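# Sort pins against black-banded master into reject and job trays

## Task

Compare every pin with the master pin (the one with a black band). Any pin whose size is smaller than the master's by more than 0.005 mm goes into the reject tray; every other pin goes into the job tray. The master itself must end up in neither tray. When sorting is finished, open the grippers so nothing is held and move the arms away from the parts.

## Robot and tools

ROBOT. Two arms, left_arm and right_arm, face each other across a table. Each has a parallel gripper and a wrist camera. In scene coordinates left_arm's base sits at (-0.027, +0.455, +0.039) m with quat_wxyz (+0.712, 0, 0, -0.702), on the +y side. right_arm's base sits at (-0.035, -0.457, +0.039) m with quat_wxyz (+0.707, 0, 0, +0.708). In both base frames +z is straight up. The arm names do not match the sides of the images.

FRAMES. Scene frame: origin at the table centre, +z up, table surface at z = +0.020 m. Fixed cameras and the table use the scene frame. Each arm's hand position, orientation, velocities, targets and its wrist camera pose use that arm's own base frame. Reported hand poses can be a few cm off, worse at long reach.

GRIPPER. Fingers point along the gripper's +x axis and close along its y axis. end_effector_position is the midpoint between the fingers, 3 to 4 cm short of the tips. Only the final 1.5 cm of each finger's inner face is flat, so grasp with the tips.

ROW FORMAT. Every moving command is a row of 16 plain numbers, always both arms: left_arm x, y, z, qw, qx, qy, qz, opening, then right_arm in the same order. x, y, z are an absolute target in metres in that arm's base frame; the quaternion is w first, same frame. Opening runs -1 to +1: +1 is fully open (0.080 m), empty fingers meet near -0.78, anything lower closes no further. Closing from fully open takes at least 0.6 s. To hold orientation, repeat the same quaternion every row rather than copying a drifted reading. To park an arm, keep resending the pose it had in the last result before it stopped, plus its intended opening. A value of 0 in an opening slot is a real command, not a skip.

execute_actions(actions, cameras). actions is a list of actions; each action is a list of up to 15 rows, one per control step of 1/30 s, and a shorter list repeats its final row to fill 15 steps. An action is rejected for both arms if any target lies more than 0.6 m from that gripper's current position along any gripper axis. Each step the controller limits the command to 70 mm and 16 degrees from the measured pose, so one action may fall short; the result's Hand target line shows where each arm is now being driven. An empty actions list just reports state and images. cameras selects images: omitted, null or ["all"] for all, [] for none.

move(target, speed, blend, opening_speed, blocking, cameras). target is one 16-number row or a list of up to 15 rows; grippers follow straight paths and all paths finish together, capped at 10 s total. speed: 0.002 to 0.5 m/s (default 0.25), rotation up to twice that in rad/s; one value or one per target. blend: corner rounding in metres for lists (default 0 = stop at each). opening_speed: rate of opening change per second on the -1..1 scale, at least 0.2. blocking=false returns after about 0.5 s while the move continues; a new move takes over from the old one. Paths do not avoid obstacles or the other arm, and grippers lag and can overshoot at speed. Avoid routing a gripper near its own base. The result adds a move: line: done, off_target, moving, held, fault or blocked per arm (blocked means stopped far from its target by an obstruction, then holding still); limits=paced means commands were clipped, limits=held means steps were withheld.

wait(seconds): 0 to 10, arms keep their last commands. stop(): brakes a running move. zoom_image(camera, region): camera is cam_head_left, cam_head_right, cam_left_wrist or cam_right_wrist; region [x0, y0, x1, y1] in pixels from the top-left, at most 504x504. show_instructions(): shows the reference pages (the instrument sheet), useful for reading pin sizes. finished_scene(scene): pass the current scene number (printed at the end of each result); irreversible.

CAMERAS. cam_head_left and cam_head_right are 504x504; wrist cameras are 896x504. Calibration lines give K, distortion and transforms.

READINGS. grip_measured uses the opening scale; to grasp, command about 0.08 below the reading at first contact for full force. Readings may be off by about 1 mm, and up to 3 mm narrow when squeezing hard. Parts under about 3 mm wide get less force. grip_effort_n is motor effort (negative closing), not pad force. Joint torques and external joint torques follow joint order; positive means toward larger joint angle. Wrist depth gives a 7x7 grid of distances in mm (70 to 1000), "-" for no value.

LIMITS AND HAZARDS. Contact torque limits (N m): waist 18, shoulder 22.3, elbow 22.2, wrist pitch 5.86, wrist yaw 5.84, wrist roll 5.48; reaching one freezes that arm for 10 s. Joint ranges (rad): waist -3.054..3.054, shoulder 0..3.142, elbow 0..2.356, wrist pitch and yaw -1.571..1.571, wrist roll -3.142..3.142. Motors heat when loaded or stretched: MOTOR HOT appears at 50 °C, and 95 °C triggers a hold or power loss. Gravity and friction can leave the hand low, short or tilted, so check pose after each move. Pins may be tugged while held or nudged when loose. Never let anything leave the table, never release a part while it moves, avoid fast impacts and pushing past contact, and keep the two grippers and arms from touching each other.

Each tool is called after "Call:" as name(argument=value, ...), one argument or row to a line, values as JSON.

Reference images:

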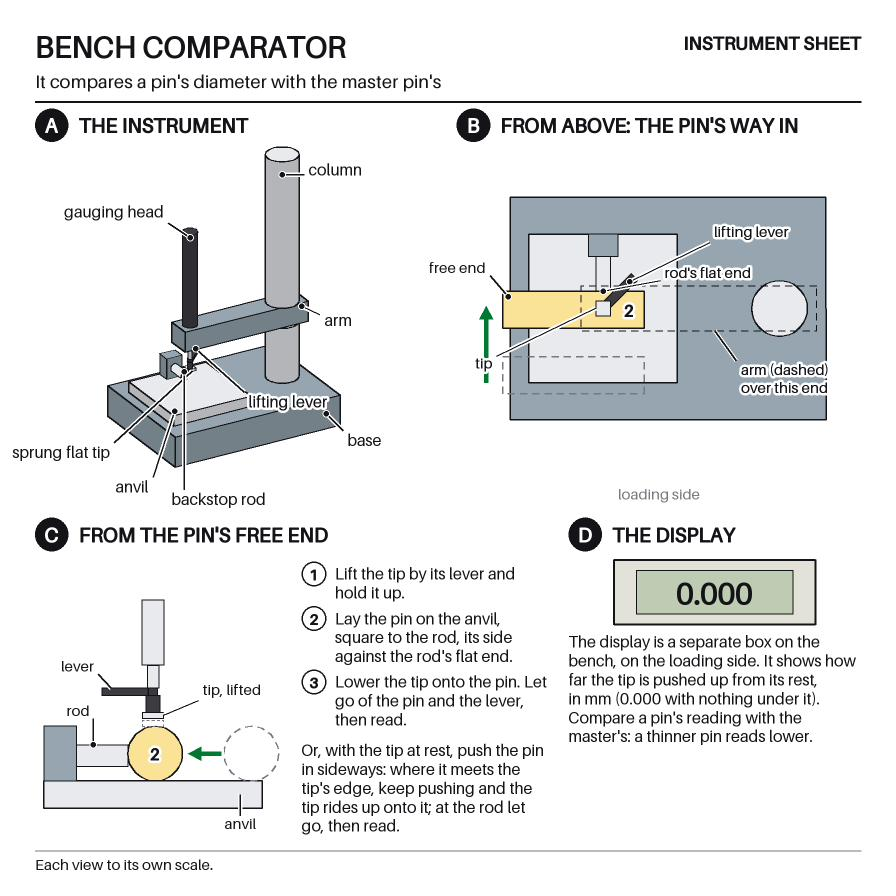

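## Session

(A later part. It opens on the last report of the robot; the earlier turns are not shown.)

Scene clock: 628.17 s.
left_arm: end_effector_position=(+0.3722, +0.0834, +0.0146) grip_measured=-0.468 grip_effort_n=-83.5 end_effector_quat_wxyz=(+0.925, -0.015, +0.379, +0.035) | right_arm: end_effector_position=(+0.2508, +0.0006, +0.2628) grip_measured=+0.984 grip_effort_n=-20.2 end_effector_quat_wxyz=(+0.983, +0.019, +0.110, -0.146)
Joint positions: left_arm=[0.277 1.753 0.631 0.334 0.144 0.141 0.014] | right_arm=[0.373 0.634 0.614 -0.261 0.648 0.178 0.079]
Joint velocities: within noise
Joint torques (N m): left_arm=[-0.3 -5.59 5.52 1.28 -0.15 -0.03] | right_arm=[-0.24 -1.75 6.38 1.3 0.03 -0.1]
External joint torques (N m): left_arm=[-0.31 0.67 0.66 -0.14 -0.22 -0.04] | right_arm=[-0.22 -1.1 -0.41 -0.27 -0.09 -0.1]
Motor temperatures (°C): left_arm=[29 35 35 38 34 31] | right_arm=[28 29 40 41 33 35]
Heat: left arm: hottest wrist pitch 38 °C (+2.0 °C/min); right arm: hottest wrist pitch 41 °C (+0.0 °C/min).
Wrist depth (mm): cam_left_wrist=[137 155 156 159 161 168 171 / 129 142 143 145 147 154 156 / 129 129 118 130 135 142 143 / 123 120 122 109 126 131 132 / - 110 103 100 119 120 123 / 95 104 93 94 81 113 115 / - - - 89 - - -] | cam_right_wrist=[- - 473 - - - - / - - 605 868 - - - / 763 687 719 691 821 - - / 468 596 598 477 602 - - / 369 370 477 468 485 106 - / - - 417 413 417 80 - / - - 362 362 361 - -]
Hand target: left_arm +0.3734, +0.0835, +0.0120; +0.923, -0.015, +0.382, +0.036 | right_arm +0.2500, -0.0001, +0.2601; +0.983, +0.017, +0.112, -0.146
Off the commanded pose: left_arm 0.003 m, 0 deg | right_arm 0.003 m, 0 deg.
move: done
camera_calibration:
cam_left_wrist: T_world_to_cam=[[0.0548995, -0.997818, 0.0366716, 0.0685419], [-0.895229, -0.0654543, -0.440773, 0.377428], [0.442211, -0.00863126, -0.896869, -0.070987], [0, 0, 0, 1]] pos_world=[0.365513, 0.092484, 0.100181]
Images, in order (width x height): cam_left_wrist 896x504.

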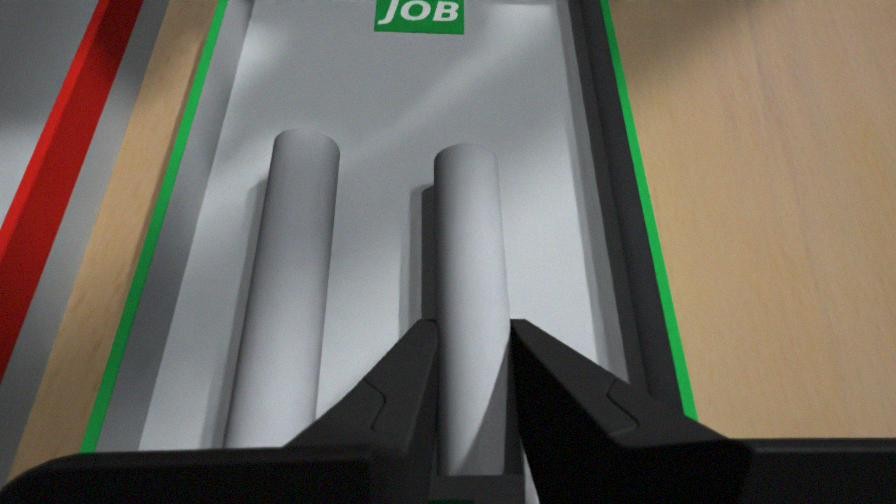

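Call:
move(
  target=[
    [0.3735, 0.0835, 0.09, 0.9232,-0.0150,0.3824,0.0363, -0.52, 0.25, 0.0, 0.26, 0.9828, 0.0166, 0.1120, -0.1460, 0.98],
    [0.26, -0.01, 0.13, 0.8131,0.1817,0.3368,-0.4387, -0.52, 0.25, 0.0, 0.26, 0.9828, 0.0166, 0.1120, -0.1460, 0.98],
    [0.2980, -0.1095, 0.08, 0.8131,0.1817,0.3368,-0.4387, -0.52, 0.25, 0.0, 0.26, 0.9828, 0.0166, 0.1120, -0.1460, 0.98],
    [0.2980, -0.1095, 0.051, 0.8131,0.1817,0.3368,-0.4387, -0.52, 0.25, 0.0, 0.26, 0.9828, 0.0166, 0.1120, -0.1460, 0.98],
  ],
  speed=[0.12,0.25,0.15,0.06],
  blend=[0.02,0.02,0.005,0],
  cameras=["cam_left_wrist"],
)

Call:
move(
  target=[
    [0.2980, -0.1095, 0.0482, 0.8131,0.1817,0.3368,-0.4387, -0.52, 0.25, 0.0, 0.26, 0.9828, 0.0166, 0.1120, -0.1460, 0.98],
    [0.3220, -0.0930, 0.0482, 0.8140,0.1805,0.3375,-0.4370, -0.52, 0.25, 0.0, 0.26, 0.9828, 0.0166, 0.1120, -0.1460, 0.98],
    [0.3355, -0.0842, 0.0482, 0.8184,0.1776,0.3390,-0.4288, -0.52, 0.25, 0.0, 0.26, 0.9828, 0.0166, 0.1120, -0.1460, 0.98],
  ],
  speed=[0.03,0.03,0.02],
  blend=[0.001,0.003,0],
  cameras=["cam_left_wrist"],
)

Call:
move(
  target=[
    [0.3320, -0.0885, 0.0492, 0.8155,0.1770,0.3360,-0.4360, -0.52, 0.25, 0.0, 0.26, 0.9828, 0.0166, 0.1120, -0.1460, 0.98],
    [0.3320, -0.0885, 0.0492, 0.8155,0.1770,0.3360,-0.4360, -0.1, 0.25, 0.0, 0.26, 0.9828, 0.0166, 0.1120, -0.1460, 0.98],
    [0.3050, -0.0475, 0.1, 0.8155,0.1770,0.3360,-0.4360, -0.1, 0.25, 0.0, 0.26, 0.9828, 0.0166, 0.1120, -0.1460, 0.98],
    [0.27, -0.02, 0.18, 0.7330,0.2330,0.3036,-0.5624, -0.1, 0.25, 0.0, 0.26, 0.9828, 0.0166, 0.1120, -0.1460, 0.98],
  ],
  speed=[0.02,0.02,0.08,0.25],
  blend=[0,0,0.01,0],
  opening_speed=0.6,
  cameras=["cam_left_wrist"],
)

Call:
zoom_image(
  camera="cam_left_wrist",
  region=[670, 80, 780, 160],
)

Call:
zoom_image(
  camera="cam_left_wrist",
  region=[240, 140, 460, 320],
)

Scene clock: 643.73 s.
left_arm: end_effector_position=(+0.3000, -0.1087, +0.0541) grip_measured=-0.468 grip_effort_n=-83.5 end_effector_quat_wxyz=(+0.815, +0.183, +0.334, -0.437) | right_arm: end_effector_position=(+0.2508, +0.0006, +0.2628) grip_measured=+0.984 grip_effort_n=-19.8 end_effector_quat_wxyz=(+0.983, +0.019, +0.110, -0.146)
Joint positions: left_arm=[-0.082 1.504 0.629 -0.135 0.59 0.734 0.014] | right_arm=[0.373 0.634 0.614 -0.261 0.648 0.178 0.079]
Joint velocities: within noise
Joint torques (N m): left_arm=[-0.32 -5.17 4.45 1.35 0.3 -0.05] | right_arm=[-0.24 -1.75 6.38 1.3 0.03 -0.1]
External joint torques (N m): left_arm=[-0.33 -0.22 -0.99 0.24 -0.02 -0.05] | right_arm=[-0.24 -1.13 -0.36 -0.26 -0.08 -0.11]
Motor temperatures (°C): left_arm=[29 35 35 38 34 31] | right_arm=[28 29 40 41 33 35]
Heat: left arm: hottest wrist pitch 38 °C (+2.0 °C/min); right arm: hottest wrist pitch 41 °C (+0.0 °C/min).
Wrist depth (mm): cam_left_wrist=[208 - - 175 220 224 231 / 192 - - 161 201 205 207 / 178 107 129 120 184 188 155 / 165 114 122 110 170 174 162 / 154 115 117 100 159 163 154 / 118 115 111 94 81 153 151 / - - - 89 - - -] | cam_right_wrist=[- - - - - - - / - - 696 - - - - / 763 406 722 770 815 - - / 468 437 573 601 599 - - / 369 372 473 486 489 105 - / - - 419 414 415 80 - / - - 364 360 364 - -]
Hand target: left_arm +0.2979, -0.1095, +0.0510; +0.813, +0.182, +0.337, -0.439 | right_arm +0.2500, -0.0001, +0.2601; +0.983, +0.017, +0.112, -0.146
Off the commanded pose: left_arm 0.004 m, 0 deg | right_arm 0.003 m, 0 deg.
move: done
camera_calibration:
cam_left_wrist: T_world_to_cam=[[-0.846029, -0.532377, 0.0284479, 0.200701], [-0.489124, 0.75385, -0.438711, 0.284736], [0.212114, -0.385077, -0.898178, 0.0228537], [0, 0, 0, 1]] pos_world=[0.304223, -0.0989989, 0.139734]
Images, in order (width x height): cam_left_wrist 896x504.

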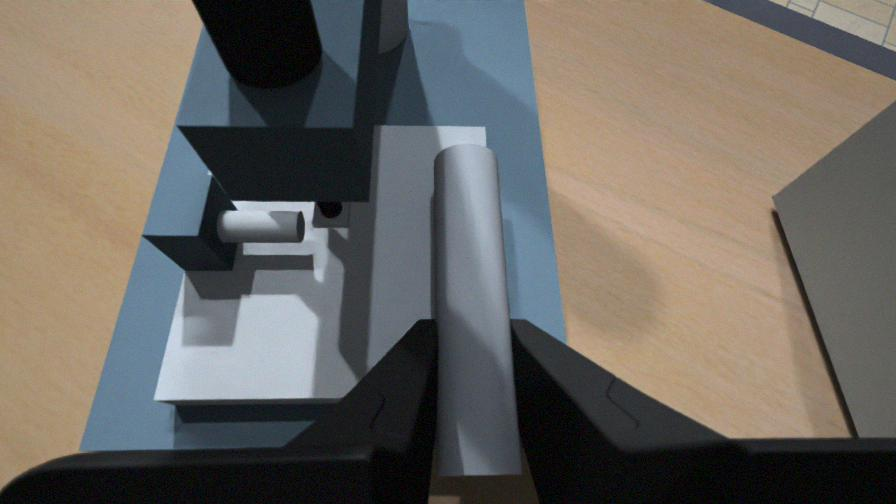

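Scene clock: 645.87 s.
left_arm: end_effector_position=(+0.3298, -0.0916, +0.0520) grip_measured=-0.468 grip_effort_n=-83.5 end_effector_quat_wxyz=(+0.815, +0.175, +0.332, -0.441) | right_arm: end_effector_position=(+0.2508, +0.0006, +0.2628) grip_measured=+0.984 grip_effort_n=-19.8 end_effector_quat_wxyz=(+0.983, +0.019, +0.110, -0.146)
Joint positions: left_arm=[-0.003 1.631 0.748 -0.173 0.646 0.806 0.014] | right_arm=[0.373 0.634 0.614 -0.261 0.648 0.178 0.079]
Joint velocities: within noise
Joint torques (N m): left_arm=[1.38 -4.39 6.58 1.17 -0.31 0.11] | right_arm=[-0.24 -1.75 6.38 1.3 0.03 -0.1]
External joint torques (N m): left_arm=[1.38 1.43 1.19 0.12 -0.67 0.11] | right_arm=[-0.24 -1.14 -0.36 -0.26 -0.08 -0.1]
Motor temperatures (°C): left_arm=[29 35 35 38 34 31] | right_arm=[28 29 41 41 33 35]
Heat: left arm: hottest wrist pitch 38 °C (+2.0 °C/min); right arm: hottest elbow 41 °C (+1.0 °C/min).
Wrist depth (mm): cam_left_wrist=[206 210 178 - 217 228 234 / 189 193 157 - 167 208 212 / 175 177 133 - 148 190 195 / 163 164 112 110 127 175 177 / 152 153 117 100 120 163 166 / 142 142 115 94 81 152 154 / - - - 89 - - -] | cam_right_wrist=[- - - - - - - / - - 346 - - - - / 764 368 699 780 811 - - / 469 425 552 603 595 - - / 368 370 472 484 489 105 - / - - 416 417 413 80 - / - - 361 364 362 - -]
Hand target: left_arm +0.3352, -0.0841, +0.0484; +0.818, +0.177, +0.339, -0.429 | right_arm +0.2500, -0.0001, +0.2601; +0.983, +0.017, +0.112, -0.146
Off the commanded pose: left_arm 0.010 m, 2 deg | right_arm 0.003 m, 0 deg.
move: off_target (left_arm)
camera_calibration:
cam_left_wrist: T_world_to_cam=[[-0.845682, -0.531951, 0.0430168, 0.234208], [-0.49202, 0.745896, -0.448949, 0.286246], [0.206733, -0.400833, -0.892522, 0.0213047], [0, 0, 0, 1]] pos_world=[0.3345, -0.0803829, 0.13745]
Images, in order (width x height): cam_left_wrist 896x504.

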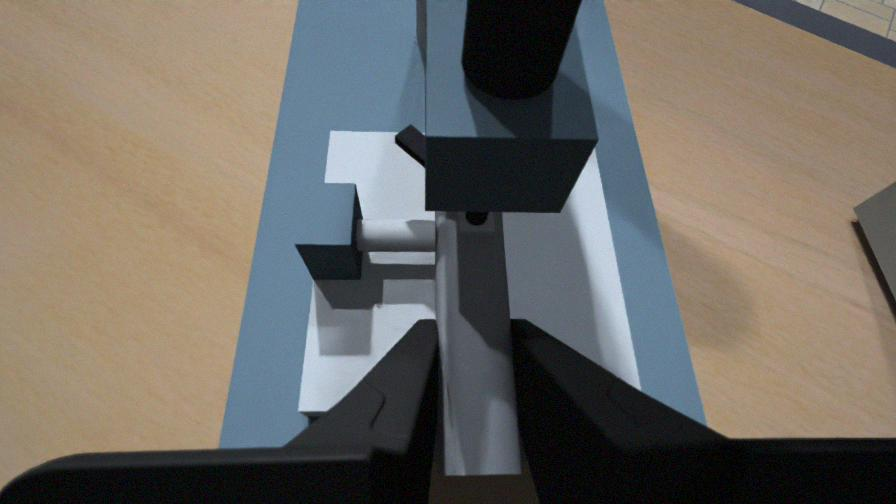

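Scene clock: 649.80 s.
left_arm: end_effector_position=(+0.2677, -0.0213, +0.1788) grip_measured=-0.103 grip_effort_n=14.2 end_effector_quat_wxyz=(+0.732, +0.233, +0.305, -0.563) | right_arm: end_effector_position=(+0.2508, +0.0006, +0.2628) grip_measured=+0.984 grip_effort_n=-20.2 end_effector_quat_wxyz=(+0.983, +0.019, +0.110, -0.146)
Joint positions: left_arm=[0.326 1.52 1.224 -1.342 0.78 1.663 0.03] | right_arm=[0.373 0.634 0.614 -0.261 0.648 0.178 0.079]
Joint velocities: within noise
Joint torques (N m): left_arm=[0.29 -4.96 6.68 -0.06 0.59 0.11] | right_arm=[-0.24 -1.74 6.39 1.3 0.03 -0.1]
External joint torques (N m): left_arm=[0.29 0.25 1.11 -0.24 0.09 0.1] | right_arm=[-0.24 -1.12 -0.4 -0.28 -0.08 -0.11]
Motor temperatures (°C): left_arm=[29 35 36 38 34 31] | right_arm=[28 29 41 41 33 35]
Heat: left arm: hottest wrist pitch 38 °C (+2.0 °C/min); right arm: hottest elbow 41 °C (+1.0 °C/min).
Wrist depth (mm): cam_left_wrist=[373 376 375 395 389 259 325 / 343 344 308 360 297 273 341 / 319 320 275 330 323 290 335 / 297 299 258 279 311 316 318 / 278 280 260 287 297 298 298 / 261 267 - 271 82 282 281 / - - - 255 81 - -] | cam_right_wrist=[- - 394 - - - - / - - 401 - - - - / 759 690 723 778 830 - - / 465 597 594 601 604 - - / 365 369 475 489 488 105 - / - - 418 416 416 80 - / - - 363 362 362 - -]
Hand target: left_arm +0.2700, -0.0199, +0.1800; +0.733, +0.233, +0.304, -0.562 | right_arm +0.2500, -0.0001, +0.2601; +0.983, +0.017, +0.112, -0.146
Off the commanded pose: left_arm 0.003 m, 0 deg | right_arm 0.003 m, 0 deg.
move: done
camera_calibration:
cam_left_wrist: T_world_to_cam=[[-0.970752, -0.23711, 0.037667, 0.254313], [-0.229785, 0.87215, -0.431917, 0.189665], [0.0695604, -0.42794, -0.901126, 0.213187], [0, 0, 0, 1]] pos_world=[0.275628, -0.0138853, 0.264449]
Images, in order (width x height): cam_left_wrist 896x504.

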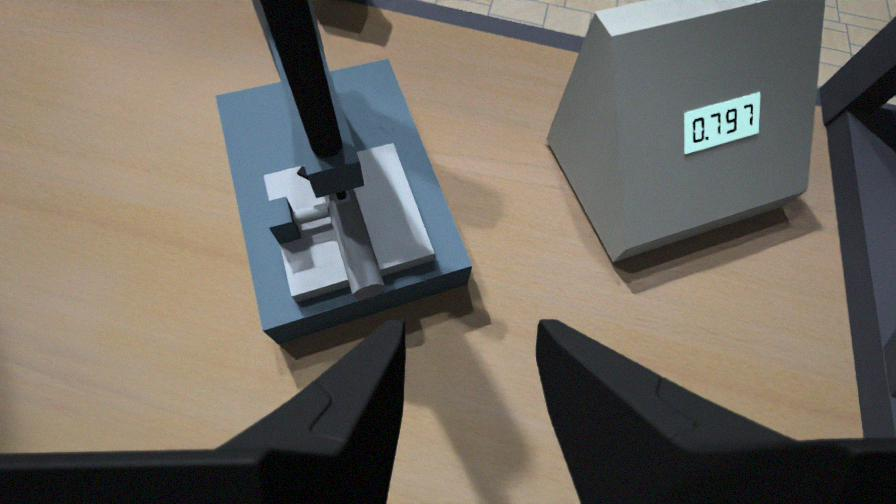

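Scaled by 4.582 from the camera's 896x504 image, which has a finer 1280x720 frame.

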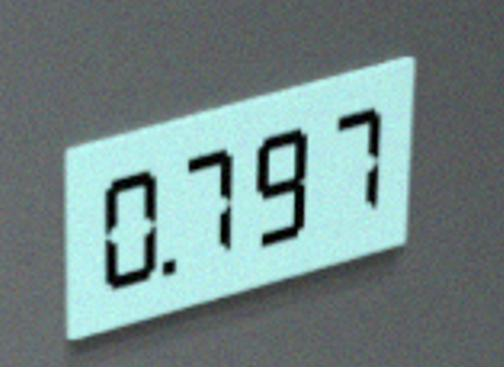

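Scaled by 2.291 from the camera's 896x504 image, which has a finer 1280x720 frame.

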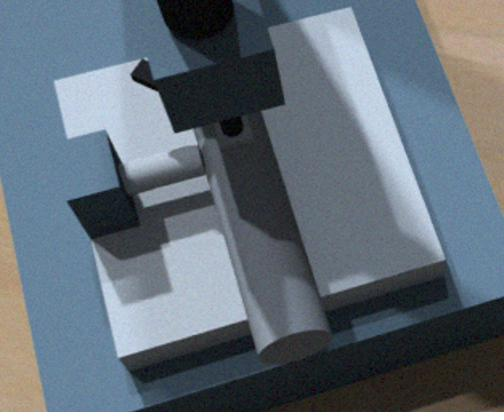

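Call:
move(
  target=[
    [0.3050, -0.0475, 0.1, 0.8131,0.1817,0.3368,-0.4387, -0.1, 0.25, 0.0, 0.26, 0.9828, 0.0166, 0.1120, -0.1460, 0.98],
    [0.3262, -0.0928, 0.0460, 0.8131,0.1817,0.3368,-0.4387, -0.1, 0.25, 0.0, 0.26, 0.9828, 0.0166, 0.1120, -0.1460, 0.98],
    [0.3262, -0.0928, 0.0460, 0.8131,0.1817,0.3368,-0.4387, -0.52, 0.25, 0.0, 0.26, 0.9828, 0.0166, 0.1120, -0.1460, 0.98],
    [0.2962, -0.1122, 0.0480, 0.8131,0.1817,0.3368,-0.4387, -0.52, 0.25, 0.0, 0.26, 0.9828, 0.0166, 0.1120, -0.1460, 0.98],
    [0.2962, -0.1122, 0.11, 0.8131,0.1817,0.3368,-0.4387, -0.52, 0.25, 0.0, 0.26, 0.9828, 0.0166, 0.1120, -0.1460, 0.98],
  ],
  speed=[0.2,0.06,0.04,0.05,0.12],
  blend=[0.01,0,0,0.003,0],
  opening_speed=0.6,
  cameras=["cam_left_wrist"],
)

Call:
move(
  target=[
    [0.27, 0.03, 0.14, 0.9232,-0.0150,0.3824,0.0363, -0.52, 0.25, 0.0, 0.26, 0.9828, 0.0166, 0.1120, -0.1460, 0.98],
    [0.368, 0.275, 0.08, 0.9232,-0.0150,0.3824,0.0363, -0.52, 0.25, 0.0, 0.26, 0.9828, 0.0166, 0.1120, -0.1460, 0.98],
    [0.3690, 0.2775, 0.045, 0.9232,-0.0150,0.3824,0.0363, -0.52, 0.25, 0.0, 0.26, 0.9828, 0.0166, 0.1120, -0.1460, 0.98],
  ],
  speed=[0.3,0.25,0.1],
  blend=[0.03,0.01,0],
  cameras=["cam_left_wrist"],
)

Scene clock: 666.17 s.
left_arm: end_effector_position=(+0.2922, -0.1112, +0.1018) grip_measured=-0.467 grip_effort_n=-83.5 end_effector_quat_wxyz=(+0.809, +0.176, +0.348, -0.440) | right_arm: end_effector_position=(+0.2508, +0.0006, +0.2628) grip_measured=+0.984 grip_effort_n=-20.2 end_effector_quat_wxyz=(+0.983, +0.019, +0.110, -0.146)
Joint positions: left_arm=[-0.095 1.377 0.753 -0.412 0.583 0.719 0.014] | right_arm=[0.373 0.634 0.614 -0.261 0.648 0.178 0.079]
Joint velocities: within noise
Joint torques (N m): left_arm=[-0.22 -6.51 7.73 1 0.31 0.04] | right_arm=[-0.23 -1.74 6.38 1.3 0.03 -0.1]
External joint torques (N m): left_arm=[-0.19 -1.88 1.64 -0.08 -0.04 0.04] | right_arm=[-0.24 -1.13 -0.39 -0.27 -0.08 -0.11]
Motor temperatures (°C): left_arm=[29 35 36 37 34 31] | right_arm=[28 29 41 41 33 35]
Heat: left arm: hottest wrist pitch 37 °C (+1.0 °C/min); right arm: hottest elbow 41 °C (+1.0 °C/min).
Wrist depth (mm): cam_left_wrist=[- - 135 279 286 - - / 239 77 122 220 264 269 152 / 224 225 103 120 243 250 145 / 209 205 116 110 226 209 144 / 197 169 163 100 212 208 146 / 186 159 - 94 81 197 154 / - - - 89 - - -] | cam_right_wrist=[- 329 - - - - - / - 386 708 - - - - / 766 408 729 782 815 - - / 461 428 600 601 597 - - / 368 370 472 484 487 106 - / - - 416 412 412 80 - / - - 361 362 362 - -]
Hand target: left_arm +0.2962, -0.1122, +0.1101; +0.813, +0.182, +0.337, -0.439 | right_arm +0.2500, -0.0001, +0.2601; +0.983, +0.017, +0.112, -0.146
Off the commanded pose: left_arm 0.009 m, 2 deg | right_arm 0.003 m, 0 deg.
move: off_target (left_arm)
camera_calibration:
cam_left_wrist: T_world_to_cam=[[-0.843901, -0.533524, 0.0564216, 0.187818], [-0.504824, 0.754071, -0.420154, 0.306444], [0.181617, -0.383051, -0.905697, 0.0763831], [0, 0, 0, 1]] pos_world=[0.299327, -0.101616, 0.187336]
Images, in order (width x height): cam_left_wrist 896x504.

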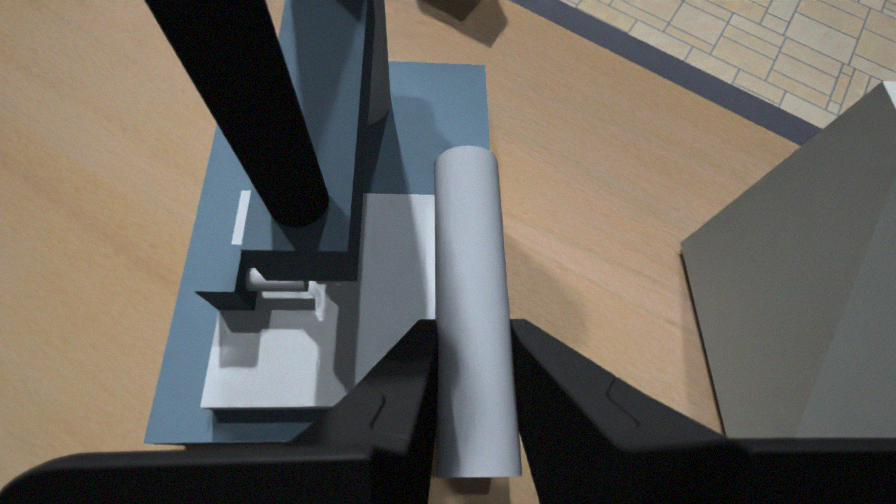

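Scene clock: 669.93 s.
left_arm: end_effector_position=(+0.3697, +0.2789, +0.0485) grip_measured=-0.467 grip_effort_n=-83.5 end_effector_quat_wxyz=(+0.923, -0.012, +0.382, +0.040) | right_arm: end_effector_position=(+0.2508, +0.0006, +0.2628) grip_measured=+0.984 grip_effort_n=-20.2 end_effector_quat_wxyz=(+0.983, +0.019, +0.110, -0.146)
Joint positions: left_arm=[0.796 1.977 1.16 -0.103 0.475 0.551 0.014] | right_arm=[0.373 0.634 0.614 -0.261 0.648 0.178 0.079]
Joint velocities: within noise
Joint torques (N m): left_arm=[0.12 -9.26 4.84 1.48 0.55 0.1] | right_arm=[-0.23 -1.75 6.38 1.3 0.03 -0.1]
External joint torques (N m): left_arm=[0.12 -0.51 -0.91 0.25 0.29 0.09] | right_arm=[-0.25 -1.18 -0.33 -0.25 -0.08 -0.1]
Motor temperatures (°C): left_arm=[29 35 36 37 34 31] | right_arm=[28 29 41 41 33 35]
Heat: left arm: hottest wrist pitch 37 °C (+1.0 °C/min); right arm: hottest elbow 41 °C (+1.0 °C/min).
Wrist depth (mm): cam_left_wrist=[- 170 194 199 201 201 211 / - 158 178 182 183 186 187 / - 151 164 121 170 169 172 / 132 151 154 110 153 158 160 / - 141 144 101 137 147 145 / - 135 - 94 81 142 137 / - - - 90 - - -] | cam_right_wrist=[- - - - 470 - - / - - 729 - 497 - - / 764 691 734 775 491 - - / 471 599 597 610 551 - - / 369 372 477 489 486 105 - / - - 417 415 415 80 - / - - 360 362 363 - -]
Hand target: left_arm +0.3690, +0.2775, +0.0451; +0.923, -0.015, +0.382, +0.036 | right_arm +0.2500, -0.0001, +0.2601; +0.983, +0.017, +0.112, -0.146
Off the commanded pose: left_arm 0.004 m, 1 deg | right_arm 0.003 m, 0 deg.
move: done
camera_calibration:
cam_left_wrist: T_world_to_cam=[[0.0630866, -0.997638, 0.0271616, 0.259872], [-0.897874, -0.0686177, -0.434872, 0.4045], [0.435708, 0.00304685, -0.900083, -0.0385252], [0, 0, 0, 1]] pos_world=[0.363581, 0.287131, 0.134171]
Images, in order (width x height): cam_left_wrist 896x504.

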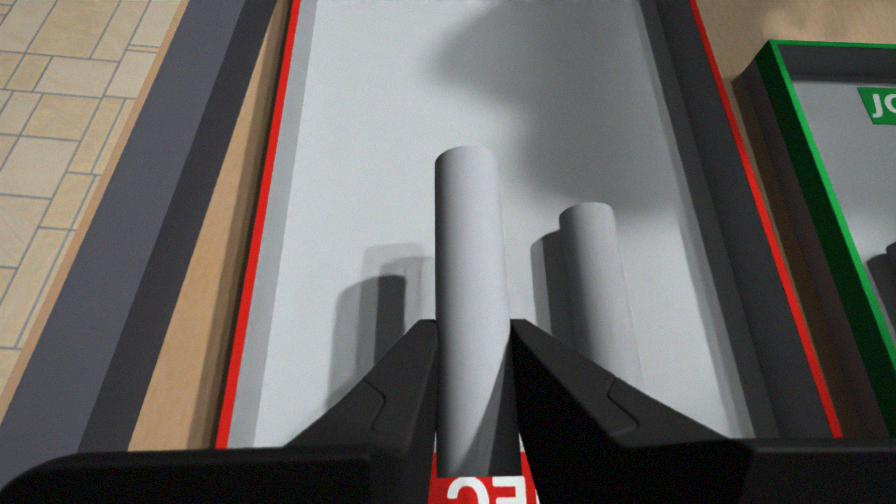

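Call:
move(
  target=[
    [0.3690, 0.2820, 0.020, 0.9232,-0.0150,0.3824,0.0363, -0.52, 0.25, 0.0, 0.26, 0.9828, 0.0166, 0.1120, -0.1460, 0.98],
    [0.3690, 0.2820, 0.0115, 0.9232,-0.0150,0.3824,0.0363, -0.52, 0.25, 0.0, 0.26, 0.9828, 0.0166, 0.1120, -0.1460, 0.98],
  ],
  speed=[0.06,0.03],
  blend=[0.002,0],
  cameras=["cam_left_wrist"],
)

Scene clock: 674.53 s.
left_arm: end_effector_position=(+0.3716, +0.2841, +0.0190) grip_measured=-0.467 grip_effort_n=-83.5 end_effector_quat_wxyz=(+0.925, -0.009, +0.378, +0.040) | right_arm: end_effector_position=(+0.2508, +0.0006, +0.2628) grip_measured=+0.984 grip_effort_n=-20.7 end_effector_quat_wxyz=(+0.983, +0.019, +0.110, -0.146)
Joint positions: left_arm=[0.803 2.058 1.136 0.01 0.485 0.559 0.014] | right_arm=[0.373 0.634 0.614 -0.261 0.648 0.178 0.079]
Joint velocities: within noise
Joint torques (N m): left_arm=[0.19 -8.83 4.21 1.4 0.41 0.09] | right_arm=[-0.23 -1.74 6.38 1.3 0.03 -0.1]
External joint torques (N m): left_arm=[0.18 0.15 -1.19 0.16 0.15 0.09] | right_arm=[-0.23 -1.08 -0.41 -0.28 -0.08 -0.11]
Motor temperatures (°C): left_arm=[29 35 36 38 34 31] | right_arm=[28 29 41 41 33 35]
Heat: left arm: hottest wrist pitch 38 °C (+1.0 °C/min); right arm: hottest elbow 41 °C (+1.0 °C/min).
Wrist depth (mm): cam_left_wrist=[- 136 155 160 161 160 153 / 119 130 144 146 148 150 144 / 112 125 133 120 135 138 130 / - 120 123 109 125 125 125 / 108 113 115 100 118 116 118 / 108 108 - 94 81 112 112 / - - - 89 - - -] | cam_right_wrist=[- - - - - - - / - - 926 - 495 - - / 764 689 721 770 523 - - / 471 605 598 602 523 - - / 370 372 469 489 485 106 - / - - 416 414 414 80 - / - - 363 363 361 - -]
Hand target: left_arm +0.3689, +0.2820, +0.0116; +0.923, -0.015, +0.382, +0.036 | right_arm +0.2500, -0.0001, +0.2601; +0.983, +0.017, +0.112, -0.146
Off the commanded pose: left_arm 0.008 m, 1 deg | right_arm 0.003 m, 0 deg.
move: done
camera_calibration:
cam_left_wrist: T_world_to_cam=[[0.0595367, -0.997978, 0.0222347, 0.267273], [-0.893806, -0.0632138, -0.443976, 0.390867], [0.444484, 0.00655931, -0.895763, -0.0702171], [0, 0, 0, 1]] pos_world=[0.364657, 0.291901, 0.104695]
Images, in order (width x height): cam_left_wrist 896x504.

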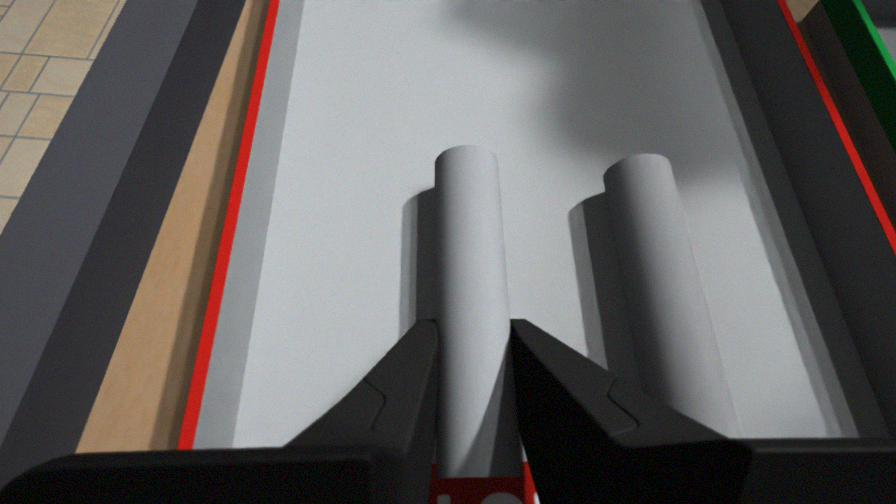

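Call:
move(
  target=[
    [0.3695, 0.2830, 0.015, 0.9232,-0.0150,0.3824,0.0363, -0.52, 0.25, 0.0, 0.26, 0.9828, 0.0166, 0.1120, -0.1460, 0.98],
    [0.3695, 0.2830, 0.015, 0.9232,-0.0150,0.3824,0.0363, -0.22, 0.25, 0.0, 0.26, 0.9828, 0.0166, 0.1120, -0.1460, 0.98],
    [0.331, 0.280, 0.055, 0.9232,-0.0150,0.3824,0.0363, -0.22, 0.25, 0.0, 0.26, 0.9828, 0.0166, 0.1120, -0.1460, 0.98],
    [0.26, 0.13, 0.2, 0.9232,-0.0150,0.3824,0.0363, -0.22, 0.25, 0.0, 0.26, 0.9828, 0.0166, 0.1120, -0.1460, 0.98],
  ],
  speed=[0.05,0.05,0.1,0.25],
  opening_speed=0.6,
  blend=[0,0,0.01,0],
)

Scene clock: 686.40 s.
left_arm: end_effector_position=(+0.2592, +0.1297, +0.1944) grip_measured=-0.223 grip_effort_n=14.2 end_effector_quat_wxyz=(+0.921, -0.020, +0.387, +0.034) | right_arm: end_effector_position=(+0.2508, +0.0006, +0.2628) grip_measured=+0.984 grip_effort_n=-20.2 end_effector_quat_wxyz=(+0.983, +0.019, +0.110, -0.146)
Joint positions: left_arm=[0.672 1.111 0.929 -0.712 0.41 0.445 0.025] | right_arm=[0.373 0.634 0.614 -0.261 0.648 0.178 0.079]
Joint velocities: within noise
Joint torques (N m): left_arm=[-0.36 -4.53 7.77 1.08 0.04 -0.05] | right_arm=[-0.23 -1.74 6.38 1.3 0.03 -0.1]
External joint torques (N m): left_arm=[-0.39 -1.32 1.16 -0.21 -0.17 -0.05] | right_arm=[-0.23 -1.17 -0.29 -0.24 -0.08 -0.1]
Motor temperatures (°C): left_arm=[29 37 36 38 34 31] | right_arm=[28 29 41 41 33 35]
Heat: left arm: hottest wrist pitch 38 °C (+0.0 °C/min); right arm: hottest elbow 41 °C (+1.0 °C/min).
Wrist depth (mm): cam_left_wrist=[- 383 394 414 422 427 441 / - 358 367 377 383 394 403 / 330 329 339 348 352 364 371 / 304 310 316 318 331 337 303 / 289 294 301 304 309 313 282 / 275 281 - 283 81 297 287 / - - - 270 - - -] | cam_right_wrist=[- - 469 466 - - - / - - 720 - - - - / 762 688 736 764 826 - - / 468 605 601 600 597 - - / 370 371 476 486 486 105 - / - - 419 412 411 80 - / - - 360 363 362 - -]
Hand target: left_arm +0.2600, +0.1300, +0.2001; +0.923, -0.015, +0.382, +0.036 | right_arm +0.2500, -0.0001, +0.2601; +0.983, +0.017, +0.112, -0.146
Off the commanded pose: left_arm 0.006 m, 1 deg | right_arm 0.003 m, 0 deg.
move: done
camera_calibration:
cam_left_wrist: T_world_to_cam=[[0.0566587, -0.997335, 0.0459654, 0.111973], [-0.902513, -0.0708499, -0.424794, 0.357979], [0.426918, -0.0174161, -0.904122, 0.147206], [0, 0, 0, 1]] pos_world=[0.253892, 0.139601, 0.280013]
cam_right_wrist: T_world_to_cam=[[-0.343552, -0.939048, -0.0126603, 0.0939391], [-0.512669, 0.198822, -0.835248, 0.373056], [0.786856, -0.280461, -0.549727, 0.0265351], [0, 0, 0, 1]] pos_world=[0.202648, 0.0214839, 0.32737]

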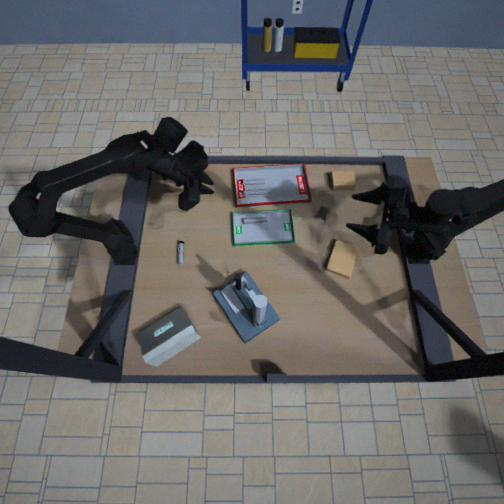

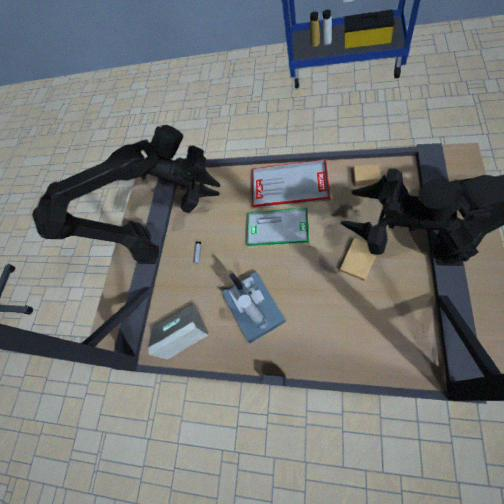

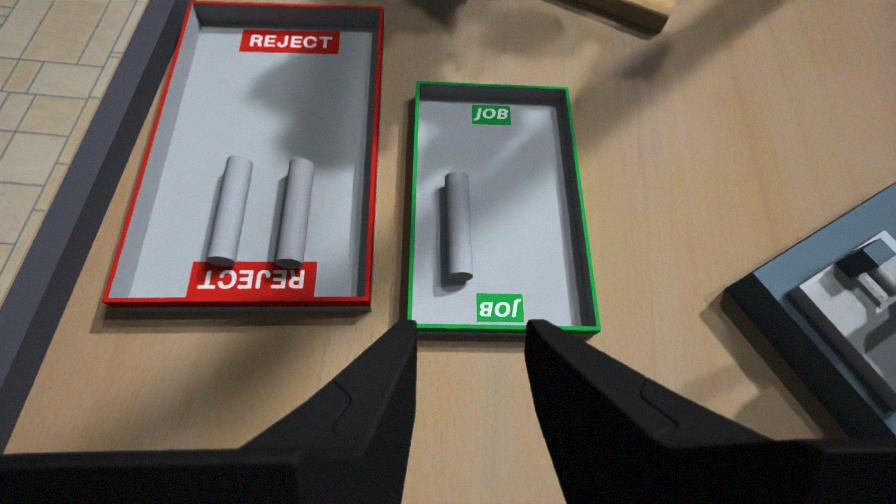

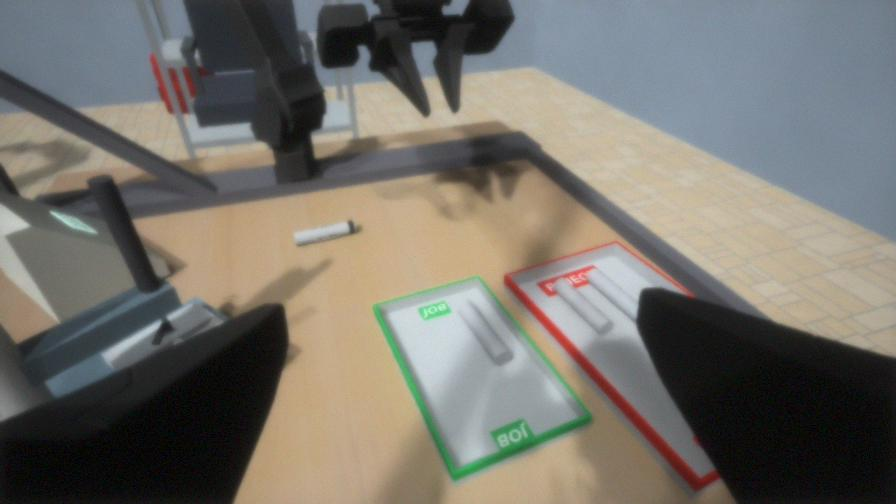

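Call:
finished_scene(
  scene=1,
)

The scene is finished: the task was done.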